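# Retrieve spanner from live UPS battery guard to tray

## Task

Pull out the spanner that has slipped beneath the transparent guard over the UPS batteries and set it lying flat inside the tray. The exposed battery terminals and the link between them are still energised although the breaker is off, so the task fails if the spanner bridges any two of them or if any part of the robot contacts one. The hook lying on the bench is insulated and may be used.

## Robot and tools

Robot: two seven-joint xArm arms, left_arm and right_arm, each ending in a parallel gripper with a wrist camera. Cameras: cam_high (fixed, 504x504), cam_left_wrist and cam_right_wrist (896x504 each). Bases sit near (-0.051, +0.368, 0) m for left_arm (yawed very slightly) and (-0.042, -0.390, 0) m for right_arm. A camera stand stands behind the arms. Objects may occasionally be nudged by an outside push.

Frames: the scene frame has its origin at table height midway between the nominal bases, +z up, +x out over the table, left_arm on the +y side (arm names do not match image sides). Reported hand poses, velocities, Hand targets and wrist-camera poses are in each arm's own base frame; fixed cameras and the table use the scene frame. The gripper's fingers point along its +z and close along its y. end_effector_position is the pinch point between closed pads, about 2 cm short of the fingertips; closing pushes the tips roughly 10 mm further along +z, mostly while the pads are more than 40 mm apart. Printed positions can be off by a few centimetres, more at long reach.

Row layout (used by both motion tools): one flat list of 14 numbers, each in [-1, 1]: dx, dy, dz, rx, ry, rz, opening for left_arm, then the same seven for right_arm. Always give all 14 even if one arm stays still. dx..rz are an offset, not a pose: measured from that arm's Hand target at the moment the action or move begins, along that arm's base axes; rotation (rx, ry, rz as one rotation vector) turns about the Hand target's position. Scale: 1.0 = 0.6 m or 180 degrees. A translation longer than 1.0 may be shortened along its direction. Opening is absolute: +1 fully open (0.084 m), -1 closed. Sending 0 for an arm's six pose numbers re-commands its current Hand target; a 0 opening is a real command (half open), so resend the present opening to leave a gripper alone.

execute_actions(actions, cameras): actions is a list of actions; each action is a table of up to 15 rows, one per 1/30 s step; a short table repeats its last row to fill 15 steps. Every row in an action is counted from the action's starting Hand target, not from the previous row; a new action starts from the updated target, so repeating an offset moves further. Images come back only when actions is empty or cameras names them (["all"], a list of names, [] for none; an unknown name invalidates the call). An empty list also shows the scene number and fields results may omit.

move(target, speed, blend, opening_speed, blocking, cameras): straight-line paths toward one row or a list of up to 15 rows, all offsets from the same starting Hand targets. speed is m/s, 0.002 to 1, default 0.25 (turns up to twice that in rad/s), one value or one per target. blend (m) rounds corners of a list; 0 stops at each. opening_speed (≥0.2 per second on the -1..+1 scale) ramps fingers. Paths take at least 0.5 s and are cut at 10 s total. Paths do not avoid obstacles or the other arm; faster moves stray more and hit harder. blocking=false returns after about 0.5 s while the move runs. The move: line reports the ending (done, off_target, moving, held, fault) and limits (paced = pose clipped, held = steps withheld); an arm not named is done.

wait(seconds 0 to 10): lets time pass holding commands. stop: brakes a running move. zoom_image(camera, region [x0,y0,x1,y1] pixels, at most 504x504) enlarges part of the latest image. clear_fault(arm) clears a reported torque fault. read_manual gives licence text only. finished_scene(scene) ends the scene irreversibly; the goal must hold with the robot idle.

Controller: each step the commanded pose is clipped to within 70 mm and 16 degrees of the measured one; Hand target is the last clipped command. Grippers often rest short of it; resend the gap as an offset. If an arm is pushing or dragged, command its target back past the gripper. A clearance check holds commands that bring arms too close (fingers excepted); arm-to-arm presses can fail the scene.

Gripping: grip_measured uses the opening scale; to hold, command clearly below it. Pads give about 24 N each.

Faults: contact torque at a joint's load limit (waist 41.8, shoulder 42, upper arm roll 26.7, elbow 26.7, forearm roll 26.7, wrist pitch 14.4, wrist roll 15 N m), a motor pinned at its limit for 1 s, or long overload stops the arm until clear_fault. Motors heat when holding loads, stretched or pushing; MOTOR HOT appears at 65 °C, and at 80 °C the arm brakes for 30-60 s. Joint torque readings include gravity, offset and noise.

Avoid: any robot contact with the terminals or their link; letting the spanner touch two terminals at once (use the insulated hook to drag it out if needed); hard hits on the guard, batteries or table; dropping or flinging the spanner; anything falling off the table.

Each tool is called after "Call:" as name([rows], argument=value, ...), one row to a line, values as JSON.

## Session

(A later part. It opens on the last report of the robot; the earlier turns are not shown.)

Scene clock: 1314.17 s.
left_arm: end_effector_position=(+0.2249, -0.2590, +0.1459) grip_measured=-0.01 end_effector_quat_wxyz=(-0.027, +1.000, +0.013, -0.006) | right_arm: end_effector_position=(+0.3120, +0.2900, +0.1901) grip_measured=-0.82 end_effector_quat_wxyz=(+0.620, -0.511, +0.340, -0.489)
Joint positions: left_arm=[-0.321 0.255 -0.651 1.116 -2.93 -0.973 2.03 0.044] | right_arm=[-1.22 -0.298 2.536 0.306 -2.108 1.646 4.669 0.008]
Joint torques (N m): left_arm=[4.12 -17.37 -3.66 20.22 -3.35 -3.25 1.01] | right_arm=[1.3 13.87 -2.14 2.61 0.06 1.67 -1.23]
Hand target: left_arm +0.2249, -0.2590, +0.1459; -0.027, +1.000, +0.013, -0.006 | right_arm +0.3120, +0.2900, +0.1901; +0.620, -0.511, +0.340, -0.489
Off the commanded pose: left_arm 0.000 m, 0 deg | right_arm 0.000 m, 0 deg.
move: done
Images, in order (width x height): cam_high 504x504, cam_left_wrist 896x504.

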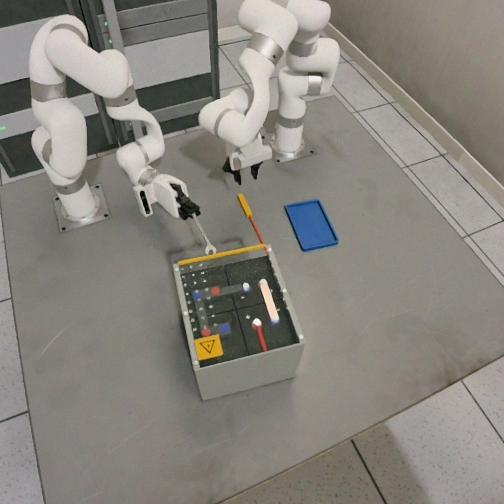

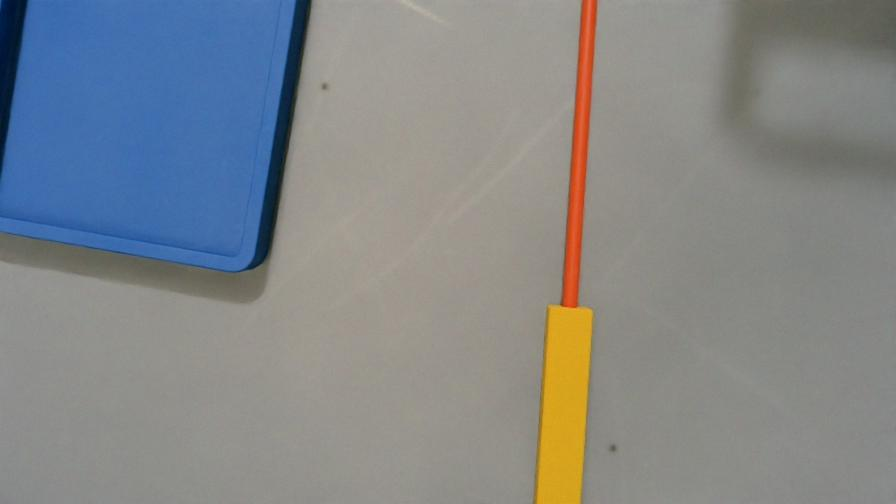

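Call:
move([
  [0,0,0.2068,0,0,0,0,-0.05,0.1333,0,0,0,0.1778,-1],
  [0.2547,-0.1107,0.2068,-0.0156,-0.0087,0.1778,0,-0.05,0.1333,0,0,0,0.1778,-1],
], speed=[0.25,0.25], blend=[0.02,0], cameras=["all"])

Call:
zoom_image(camera="cam_high", region=[150, 120, 310, 280])

Scene clock: 1331.03 s.
left_arm: end_effector_position=(+0.3777, -0.3254, +0.2700) grip_measured=-0.01 end_effector_quat_wxyz=(+0.000, +0.957, +0.289, +0.001) | right_arm: end_effector_position=(+0.2820, +0.3700, +0.1901) grip_measured=-0.82 end_effector_quat_wxyz=(+0.730, -0.585, +0.186, -0.299)
Joint positions: left_arm=[-0.493 0.735 -0.518 2.221 -2.803 -1.554 1.658 0.044] | right_arm=[-1.246 -0.335 2.356 0.262 -2.828 1.732 4.856 0.008]
Joint torques (N m): left_arm=[-4.35 -21.14 -1.31 20.47 2.84 -3.17 1.1] | right_arm=[-3.47 7.2 -4.84 9.31 -0.8 3.1 1.44]
Hand target: left_arm +0.3777, -0.3254, +0.2700; +0.000, +0.957, +0.289, +0.000 | right_arm +0.2820, +0.3700, +0.1901; +0.730, -0.585, +0.186, -0.299
Off the commanded pose: left_arm 0.000 m, 0 deg | right_arm 0.000 m, 0 deg.
move: done

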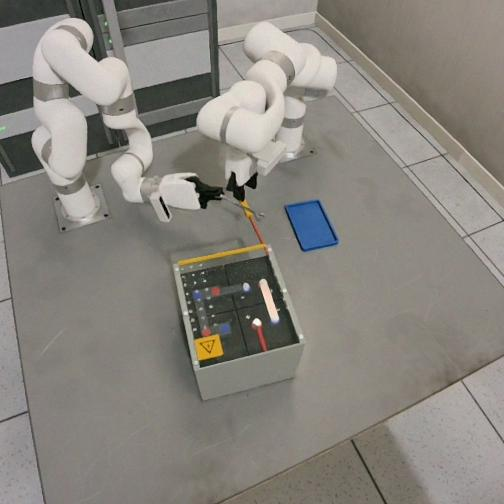

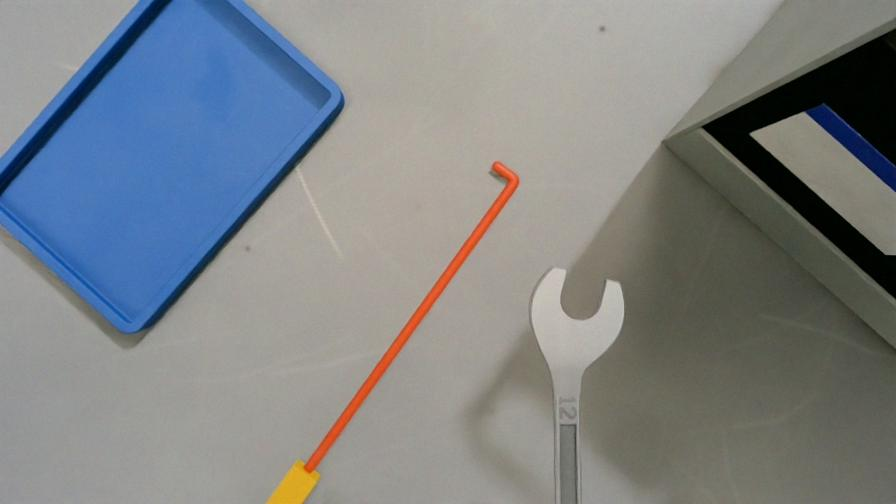

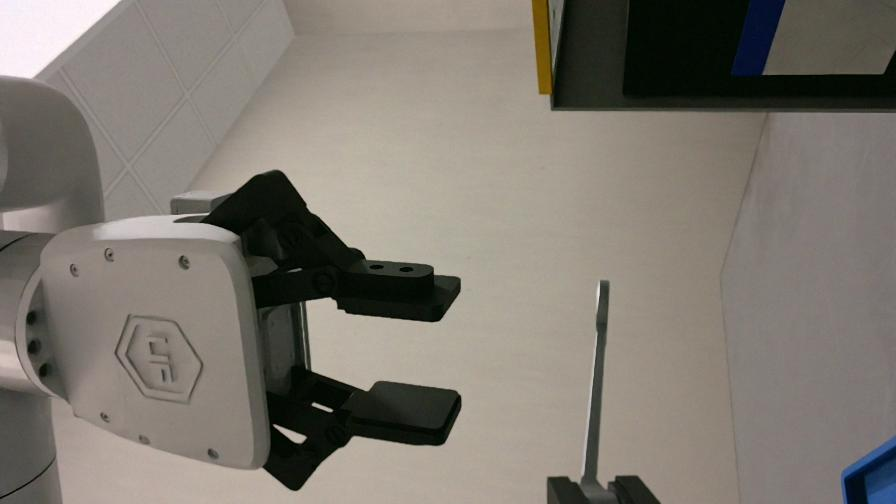

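Scaled by 3.150 from the camera's 504x504 image, which has a finer 720x720 frame.

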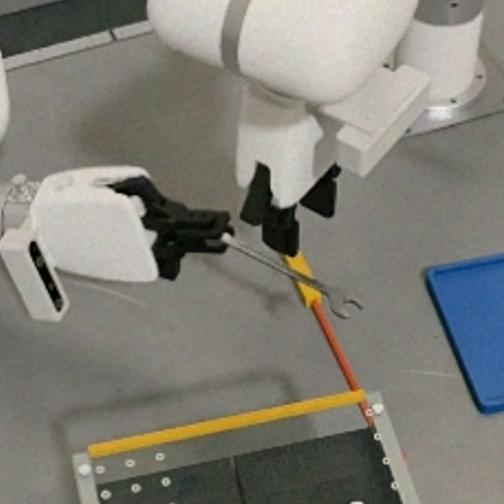

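Call:
move([
  [-0.0125,-0.0083,-0.05,0,0,0,-0.3,0,0,0,0,0,0,-1],
  [-0.0125,-0.0083,-0.0867,0,0,0,-0.3,0,0,0,0,0,0,-1],
], speed=[0.15,0.06], blend=[0.01,0], cameras=["cam_left_wrist","cam_right_wrist"])

Call:
zoom_image(camera="cam_right_wrist", region=[400, 204, 700, 504])

Scene clock: 1365.43 s.
left_arm: end_effector_position=(+0.3702, -0.3304, +0.2180) grip_measured=-0.32 end_effector_quat_wxyz=(+0.000, +0.957, +0.289, +0.000) | right_arm: end_effector_position=(+0.2820, +0.3700, +0.1901) grip_measured=-0.82 end_effector_quat_wxyz=(+0.730, -0.585, +0.186, -0.299)
Joint positions: left_arm=[-0.469 0.698 -0.511 2.003 -2.815 -1.38 1.618 0.03] | right_arm=[-1.246 -0.335 2.356 0.262 -2.828 1.732 4.856 0.008]
Joint torques (N m): left_arm=[4.2 -27.23 -1.65 12.04 1.58 -0.61 -1] | right_arm=[-2.36 9.32 -5.02 9.3 -0.92 1.55 -0.84]
Hand target: left_arm +0.3702, -0.3304, +0.2180; +0.000, +0.957, +0.289, +0.000 | right_arm +0.2820, +0.3700, +0.1901; +0.730, -0.585, +0.186, -0.299
Off the commanded pose: left_arm 0.000 m, 0 deg | right_arm 0.000 m, 0 deg.
move: done
Images, in order (width x height): cam_left_wrist 896x504, cam_right_wrist 896x504.

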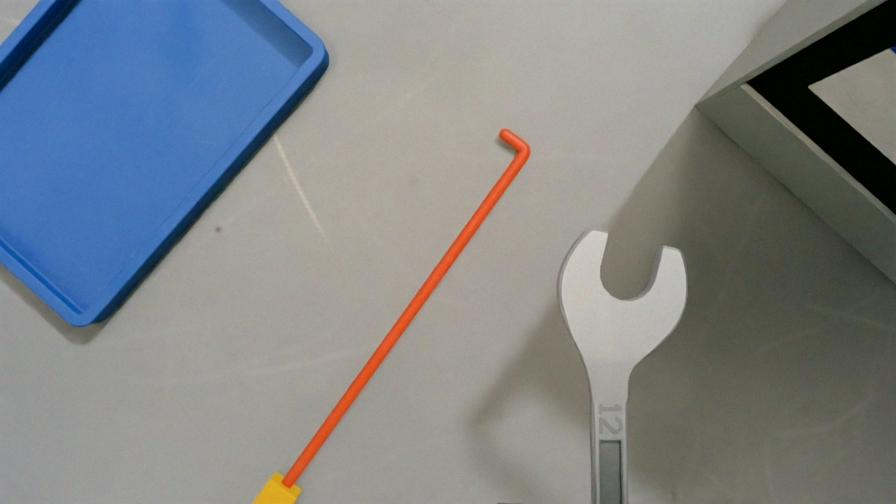

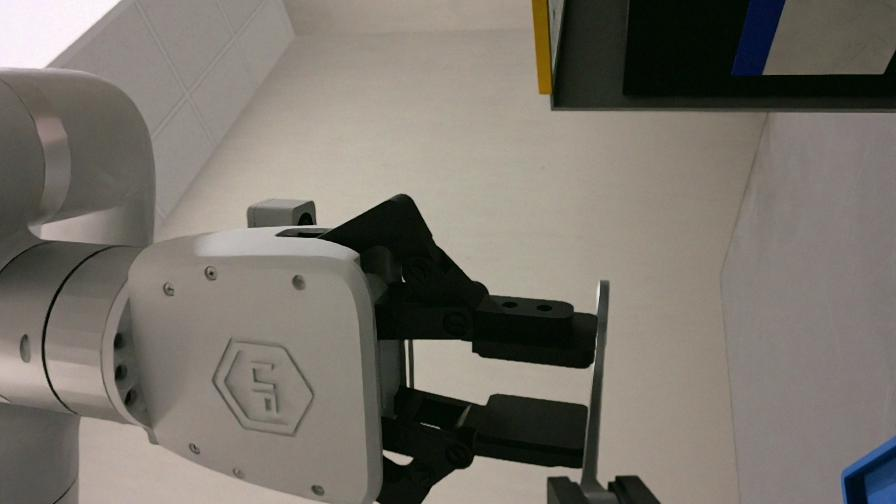

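Scaled by 1.680 from the camera's 896x504 image, which has a finer 1280x720 frame.

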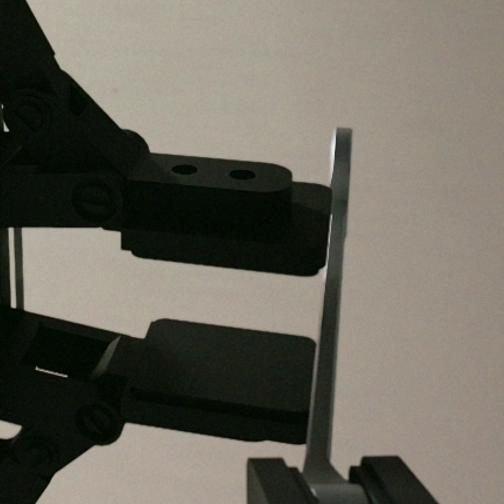

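Call:
move([
  [0,0,-0.0158,0,0,0,-0.3,0,0,0,0,0,0,-1],
  [0,0,-0.0158,0,0,0,-1,0,0,0,0,0,0,-1],
], speed=0.06, opening_speed=0.6, cameras=["cam_left_wrist","cam_right_wrist"])

Call:
zoom_image(camera="cam_right_wrist", region=[400, 204, 700, 504])

Scene clock: 1379.90 s.
left_arm: end_effector_position=(+0.3702, -0.3305, +0.2085) grip_measured=-0.82 end_effector_quat_wxyz=(+0.000, +0.957, +0.289, +0.001) | right_arm: end_effector_position=(+0.2820, +0.3700, +0.1902) grip_measured=-0.82 end_effector_quat_wxyz=(+0.730, -0.585, +0.186, -0.299)
Joint positions: left_arm=[-0.465 0.699 -0.509 1.976 -2.814 -1.353 1.614 0.008] | right_arm=[-1.246 -0.335 2.356 0.262 -2.828 1.732 4.856 0.008]
Joint torques (N m): left_arm=[4.35 -23.25 -2.12 11.99 2.88 -6.08 0.32] | right_arm=[-1.12 12.31 -5.27 2.35 2.79 1.45 -0.96]
Hand target: left_arm +0.3702, -0.3304, +0.2085; +0.000, +0.957, +0.289, +0.000 | right_arm +0.2820, +0.3700, +0.1901; +0.730, -0.585, +0.186, -0.299
Off the commanded pose: left_arm 0.000 m, 0 deg | right_arm 0.000 m, 0 deg.
move: done
Images, in order (width x height): cam_left_wrist 896x504, cam_right_wrist 896x504.

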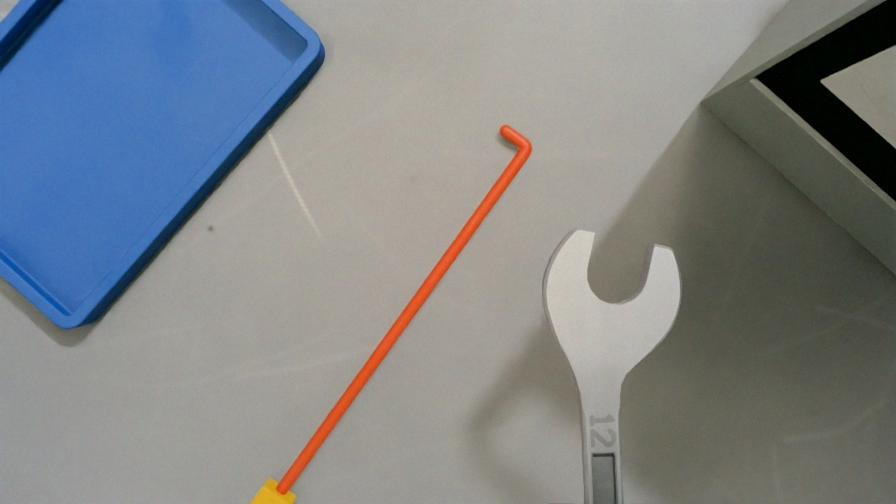

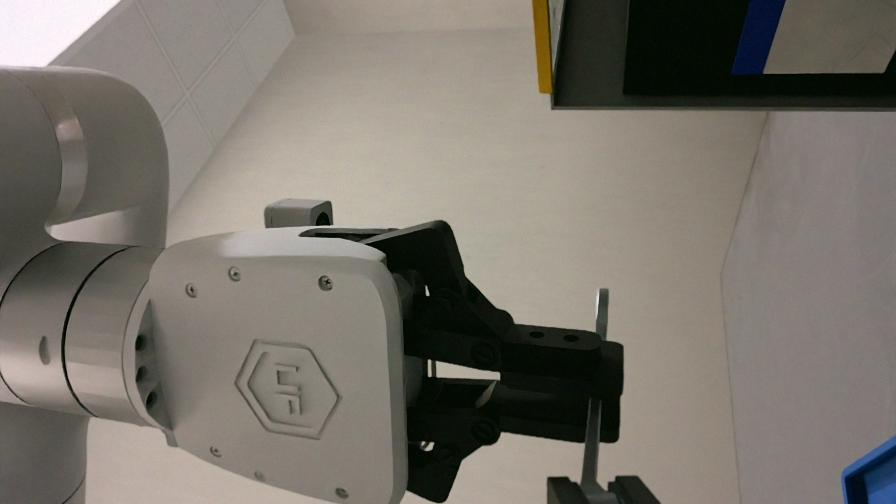

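Scaled by 1.680 from the camera's 896x504 image, which has a finer 1280x720 frame.

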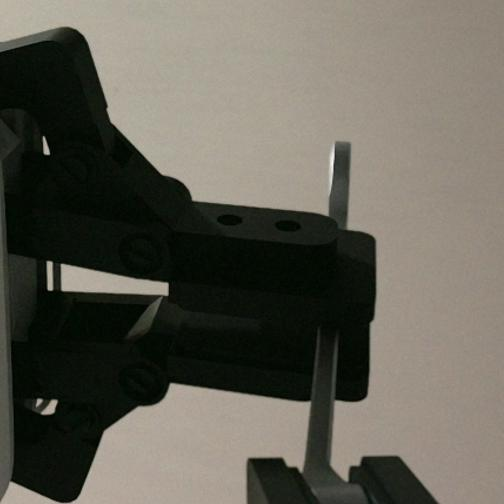

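Call:
move([
  [0,0,0,0,0,0,-1,0,0,0,0,0,0,-0.4],
  [0,0,0,0,0,0,-1,-0.083,-0.099,-0.033,0,0,0,-0.4],
  [0,0,0.07,0,0,0,-1,-0.12,-0.2,0,0,0,0,-0.4],
], speed=[0.1,0.1,0.2], blend=[0,0.02,0], opening_speed=0.6, cameras=["cam_left_wrist","cam_high"])

Call:
zoom_image(camera="cam_high", region=[190, 140, 350, 280])

Scene clock: 1393.83 s.
left_arm: end_effector_position=(+0.3702, -0.3305, +0.2369) grip_measured=-0.84 end_effector_quat_wxyz=(+0.000, +0.957, +0.289, +0.000) | right_arm: end_effector_position=(+0.2301, +0.3014, +0.1740) grip_measured=-0.42 end_effector_quat_wxyz=(+0.730, -0.586, +0.186, -0.299)
Joint positions: left_arm=[-0.478 0.701 -0.515 2.062 -2.815 -1.435 1.625 0.007] | right_arm=[-1.206 -0.361 2.525 0.038 -2.594 1.946 4.951 0.026]
Joint torques (N m): left_arm=[-4.26 -21.1 -2.6 21.17 2.93 -3.19 1.02] | right_arm=[-3.94 4.54 -1.61 4.88 0.03 0.9 -2.31]
Hand target: left_arm +0.3702, -0.3304, +0.2368; +0.000, +0.957, +0.289, +0.000 (not the last commanded pose) | right_arm +0.2301, +0.3014, +0.1740; +0.730, -0.586, +0.186, -0.299 (not the last commanded pose)
Off the commanded pose: left_arm 0.014 m, 0 deg | right_arm 0.058 m, 0 deg.
move: held (right_arm; a check stopped the path), off_target (left_arm; braked when a check withheld steps of right_arm); path passed 2 of 3 targets; limits=held
pose unreachable (right arm): on one or more control steps of this call, first in action 0 (counted from 0), this arm could not follow its commanded pose, so it was not sent that pose on those steps. It may still have moved: this result reports where it is.
cause: moving toward the commanded pose would bring two parts of the arm too close to each other (joints 3 (upper arm roll) to 6 (wrist pitch) lie between them).
Images, in order (width x height): cam_high 504x504, cam_left_wrist 896x504.

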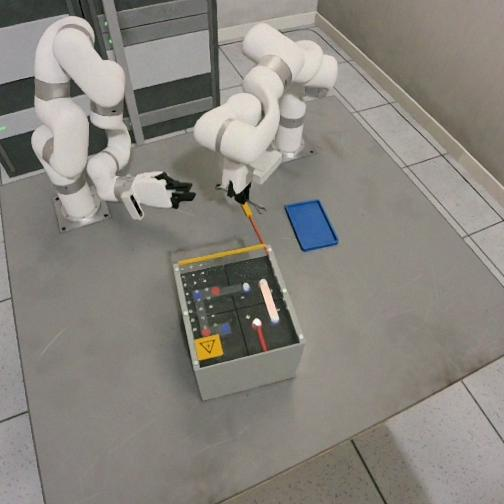

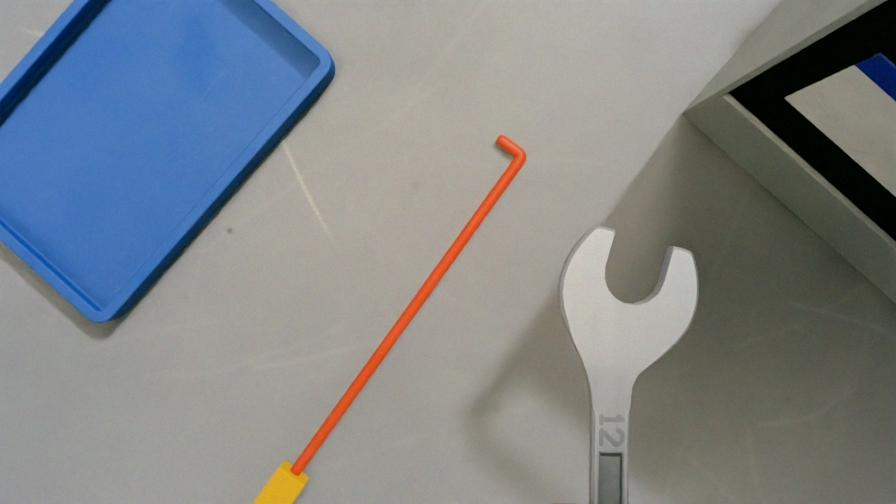

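Scaled by 3.150 from the camera's 504x504 image, which has a finer 720x720 frame.

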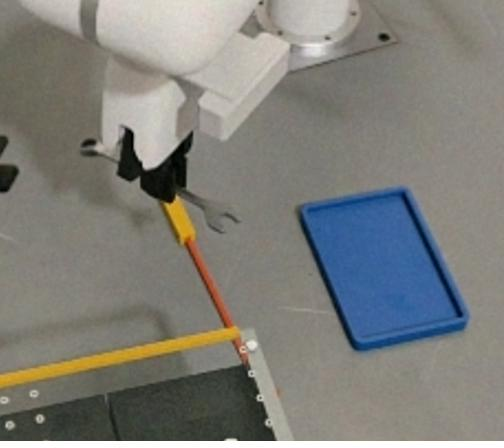

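Call:
move(target=[0.0188,0.3537,-0.1782,0,0,-0.0817,-1,0,0,0,0,0,0,-0.4], speed=0.2, cameras=["cam_left_wrist","cam_high"])

Call:
zoom_image(camera="cam_high", region=[260, 170, 360, 270])

Scene clock: 1434.93 s.
left_arm: end_effector_position=(+0.3815, -0.1182, +0.1299) grip_measured=-0.84 end_effector_quat_wxyz=(+0.000, +0.987, +0.164, +0.000) | right_arm: end_effector_position=(+0.2301, +0.3014, +0.1740) grip_measured=-0.42 end_effector_quat_wxyz=(+0.730, -0.586, +0.186, -0.299)
Joint positions: left_arm=[0.103 0.403 -0.523 1.292 -2.899 -0.951 2.286 0.007] | right_arm=[-1.206 -0.362 2.525 0.038 -2.594 1.946 4.951 0.026]
Joint torques (N m): left_arm=[4.25 -21.35 -4.24 11.84 -3.45 -0.65 1.1] | right_arm=[-4.04 4.67 -0.65 4.83 2.05 0.95 -2.09]
Hand target: left_arm +0.3815, -0.1182, +0.1299; +0.000, +0.987, +0.164, +0.000 | right_arm +0.2301, +0.3014, +0.1740; +0.730, -0.586, +0.186, -0.299
Off the commanded pose: left_arm 0.000 m, 0 deg | right_arm 0.000 m, 0 deg.
move: done
Images, in order (width x height): cam_high 504x504, cam_left_wrist 896x504.

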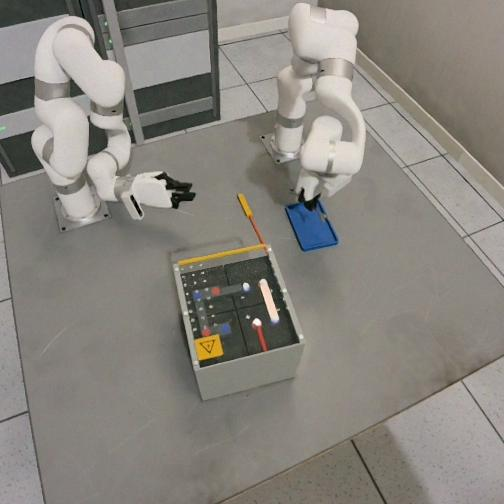

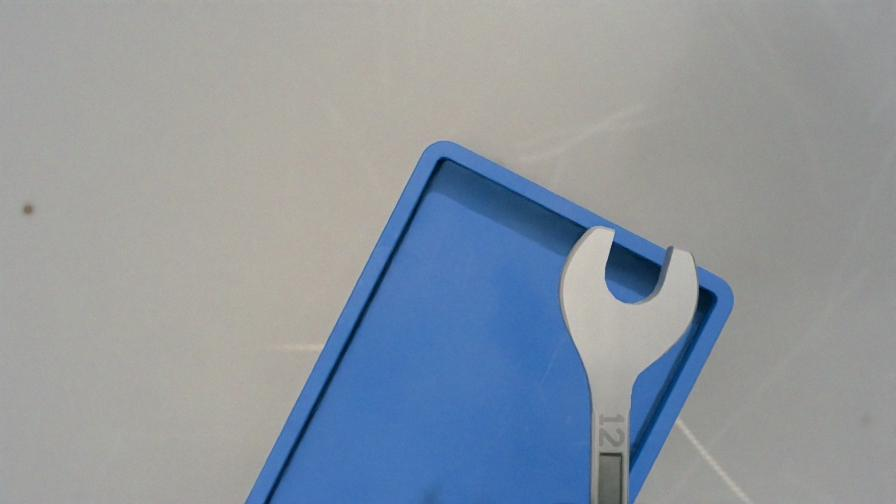

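Scaled by 5.040 from the camera's 504x504 image, which has a finer 720x720 frame.

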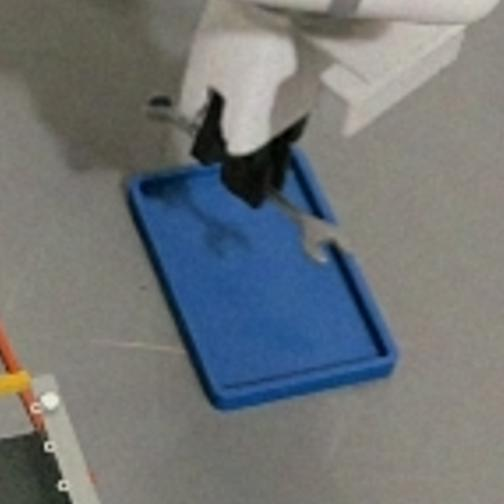

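Call:
move(target=[-0.0032,0.0338,-0.0917,0,0,0,-1,0,0,0,0,0,0,-0.4], speed=0.15, cameras=["cam_left_wrist","cam_high"])

Call:
zoom_image(camera="cam_high", region=[260, 170, 360, 270])

Scene clock: 1451.10 s.
left_arm: end_effector_position=(+0.3796, -0.0979, +0.0749) grip_measured=-0.84 end_effector_quat_wxyz=(+0.000, +0.987, +0.164, +0.000) | right_arm: end_effector_position=(+0.2301, +0.3014, +0.1740) grip_measured=-0.42 end_effector_quat_wxyz=(+0.730, -0.586, +0.186, -0.299)
Joint positions: left_arm=[0.115 0.465 -0.484 1.21 -2.85 -0.812 2.286 0.007] | right_arm=[-1.206 -0.362 2.525 0.038 -2.594 1.946 4.951 0.026]
Joint torques (N m): left_arm=[-4.39 -15.7 -1.12 10.41 2.82 -0.63 -0.9] | right_arm=[-3.77 4.45 -0.8 4.69 1.95 1.1 -1.86]
Hand target: left_arm +0.3796, -0.0979, +0.0749; +0.000, +0.987, +0.164, +0.000 | right_arm +0.2301, +0.3014, +0.1740; +0.730, -0.586, +0.186, -0.299
Off the commanded pose: left_arm 0.000 m, 0 deg | right_arm 0.000 m, 0 deg.
move: done
Images, in order (width x height): cam_high 504x504, cam_left_wrist 896x504.

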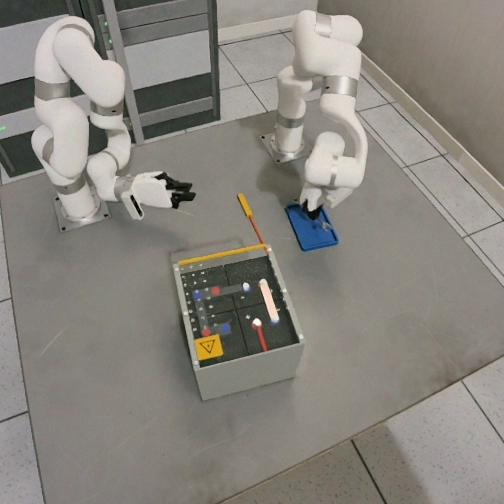

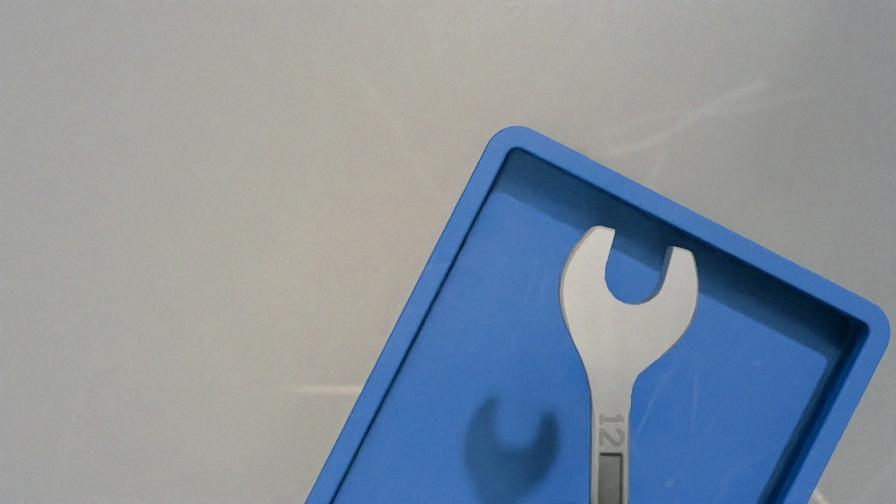

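Scaled by 5.040 from the camera's 504x504 image, which has a finer 720x720 frame.

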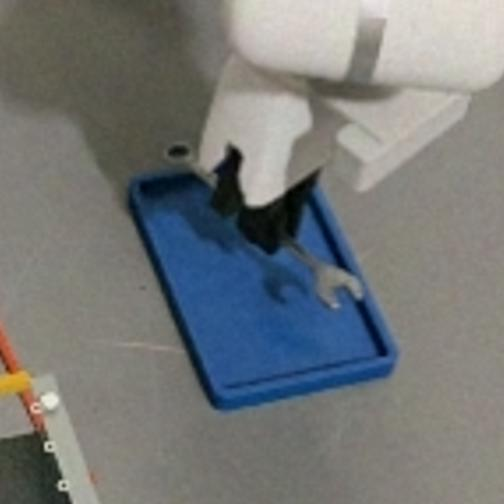

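Call:
move(target=[-0.0027,0.0052,-0.085,0,0,0,-1,0,0,0,0,0,0,-0.4], speed=0.08, cameras=["cam_left_wrist","cam_high"])

Call:
zoom_image(camera="cam_high", region=[260, 170, 360, 270])

Scene clock: 1492.50 s.
left_arm: end_effector_position=(+0.3779, -0.0948, +0.0243) grip_measured=-0.84 end_effector_quat_wxyz=(+0.000, +0.987, +0.164, +0.000) | right_arm: end_effector_position=(+0.2301, +0.3014, +0.1740) grip_measured=-0.42 end_effector_quat_wxyz=(+0.730, -0.586, +0.186, -0.299)
Joint positions: left_arm=[0.074 0.553 -0.436 1.178 -2.789 -0.698 2.235 0.007] | right_arm=[-1.206 -0.362 2.525 0.038 -2.594 1.946 4.951 0.026]
Joint torques (N m): left_arm=[-3.25 -0.32 2.35 7.39 4.77 7.46 -0.89] | right_arm=[-3.74 5.06 -0.69 4.59 2.08 1.3 -1.76]
Hand target: left_arm +0.3779, -0.0948, +0.0239; +0.000, +0.987, +0.164, +0.000 | right_arm +0.2301, +0.3014, +0.1740; +0.730, -0.586, +0.186, -0.299
Off the commanded pose: left_arm 0.000 m, 0 deg | right_arm 0.000 m, 0 deg.
move: done
Images, in order (width x height): cam_high 504x504, cam_left_wrist 896x504.

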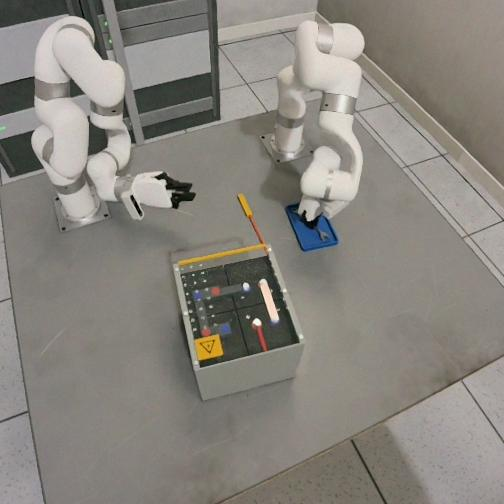

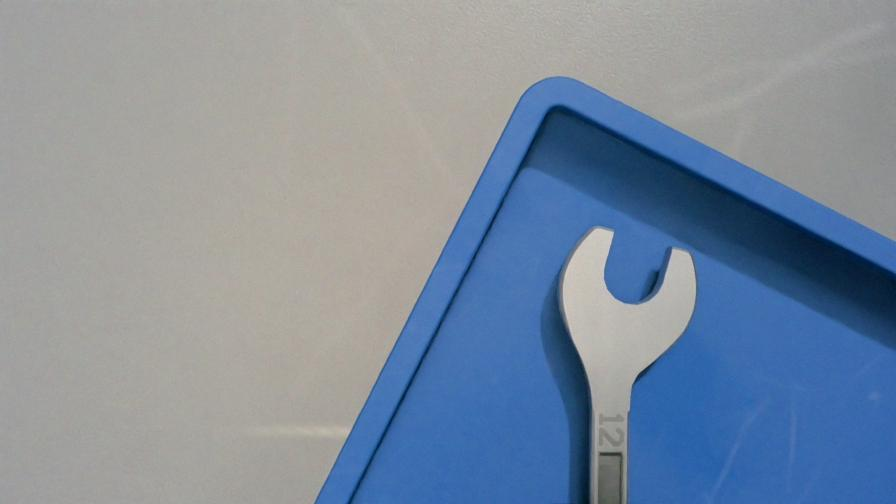

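Scaled by 5.040 from the camera's 504x504 image, which has a finer 720x720 frame.

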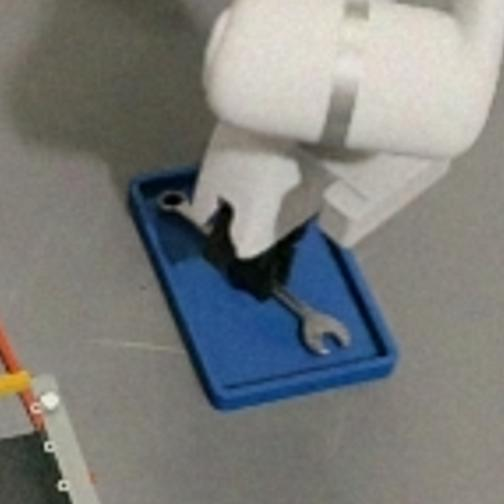

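Call:
zoom_image(camera="cam_high", region=[280, 195, 330, 245])

Scaled by 10.080 from the camera's 504x504 image, which has a finer 720x720 frame.

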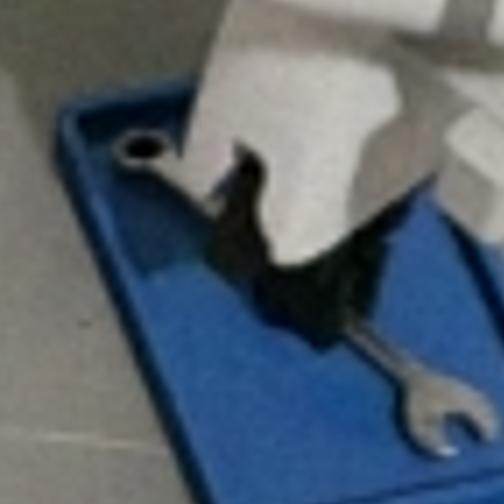

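Call:
move([
  [0,0,0.0015,0,0,0,-1,0,0,0,0,0,0,-0.4],
  [0,0,0.0015,0,0,0,-0.4,0,0,0,0,0,0,-0.4],
], speed=0.03, opening_speed=0.3, cameras=["cam_left_wrist"])

Scene clock: 1509.90 s.
left_arm: end_effector_position=(+0.3779, -0.0948, +0.0248) grip_measured=-0.42 end_effector_quat_wxyz=(+0.000, +0.987, +0.164, +0.000) | right_arm: end_effector_position=(+0.2301, +0.3014, +0.1740) grip_measured=-0.42 end_effector_quat_wxyz=(+0.730, -0.586, +0.186, -0.299)
Joint positions: left_arm=[0.075 0.552 -0.437 1.178 -2.79 -0.699 2.235 0.026] | right_arm=[-1.206 -0.362 2.525 0.038 -2.594 1.946 4.951 0.026]
Joint torques (N m): left_arm=[1.53 -9.91 -2.3 3.13 -2.03 -1.14 1.01] | right_arm=[-3.7 4.99 -0.84 4.59 1.72 1.55 -1.3]
Hand target: left_arm +0.3779, -0.0948, +0.0248; +0.000, +0.987, +0.164, +0.000 | right_arm +0.2301, +0.3014, +0.1740; +0.730, -0.586, +0.186, -0.299
Off the commanded pose: left_arm 0.000 m, 0 deg | right_arm 0.000 m, 0 deg.
move: done
Images, in order (width x height): cam_left_wrist 896x504.

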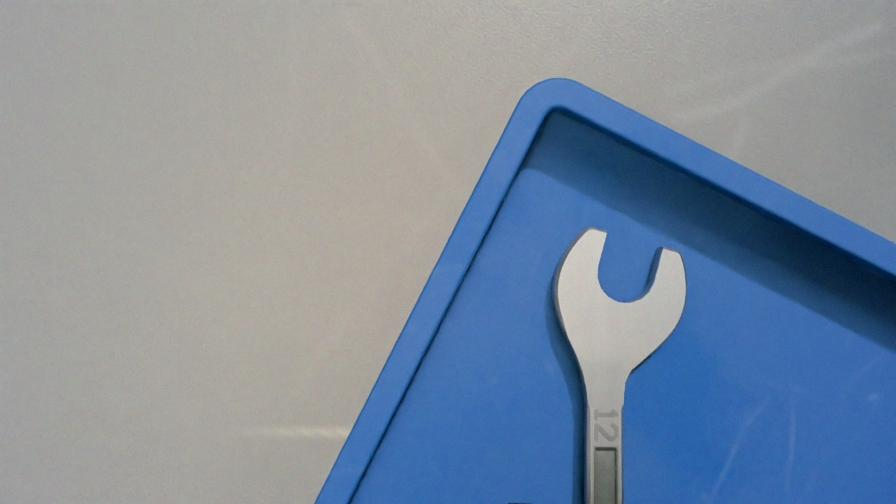

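Now lift straight up and check.

Call:
move(target=[0,0,0.3,0,0,0,-0.4,0,0,0,0,0,0,-0.4], speed=0.15, cameras=["cam_left_wrist","cam_high"])

Call:
zoom_image(camera="cam_high", region=[200, 170, 360, 290])

Scene clock: 1515.37 s.
left_arm: end_effector_position=(+0.3779, -0.0948, +0.2048) grip_measured=-0.42 end_effector_quat_wxyz=(+0.000, +0.987, +0.164, +0.000) | right_arm: end_effector_position=(+0.2301, +0.3014, +0.1740) grip_measured=-0.42 end_effector_quat_wxyz=(+0.730, -0.586, +0.186, -0.299)
Joint positions: left_arm=[0.198 0.284 -0.547 1.362 -2.979 -1.122 2.411 0.026] | right_arm=[-1.206 -0.362 2.525 0.038 -2.594 1.946 4.951 0.026]
Joint torques (N m): left_arm=[4.28 -19.51 -3.73 21.55 -3.54 -3.11 1.06] | right_arm=[-3.79 5.16 -0.66 4.5 1.79 1.84 -1.03]
Hand target: left_arm +0.3779, -0.0948, +0.2048; +0.000, +0.987, +0.164, +0.000 | right_arm +0.2301, +0.3014, +0.1740; +0.730, -0.586, +0.186, -0.299
Off the commanded pose: left_arm 0.000 m, 0 deg | right_arm 0.000 m, 0 deg.
move: done
Images, in order (width x height): cam_high 504x504, cam_left_wrist 896x504.

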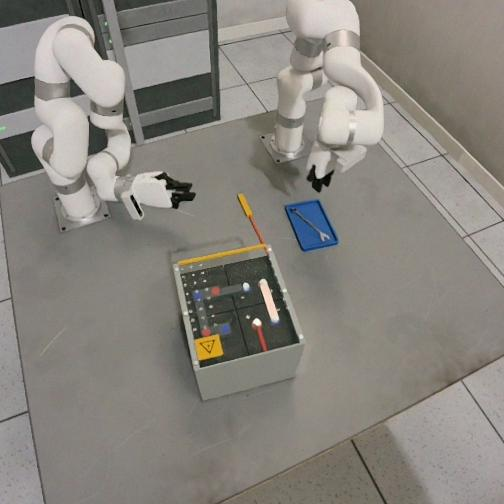

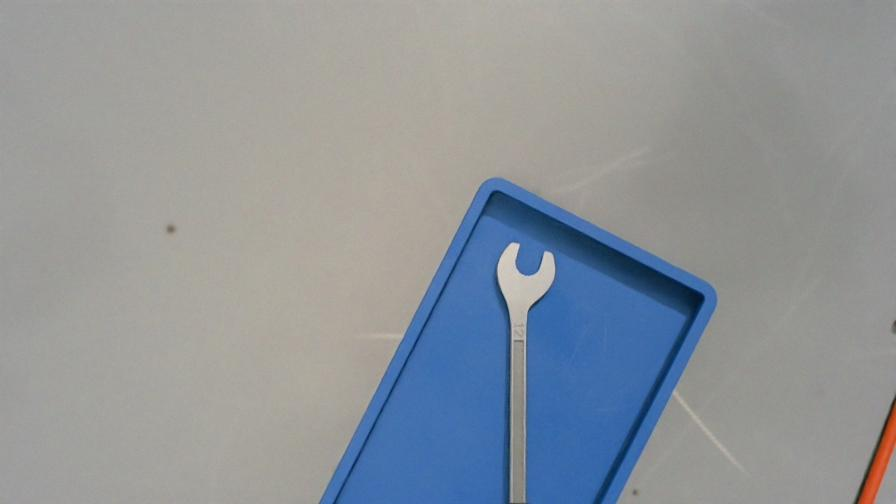

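Scaled by 3.150 from the camera's 504x504 image, which has a finer 720x720 frame.

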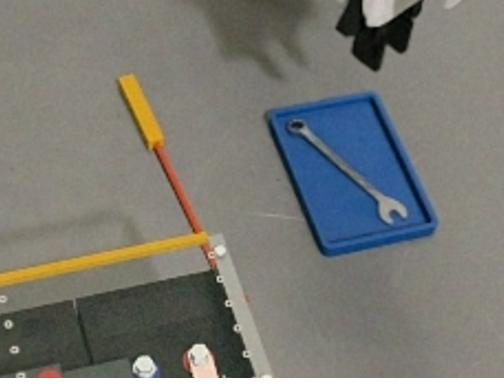

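Call:
finished_scene(scene=2)

The scene is finished: the task was done.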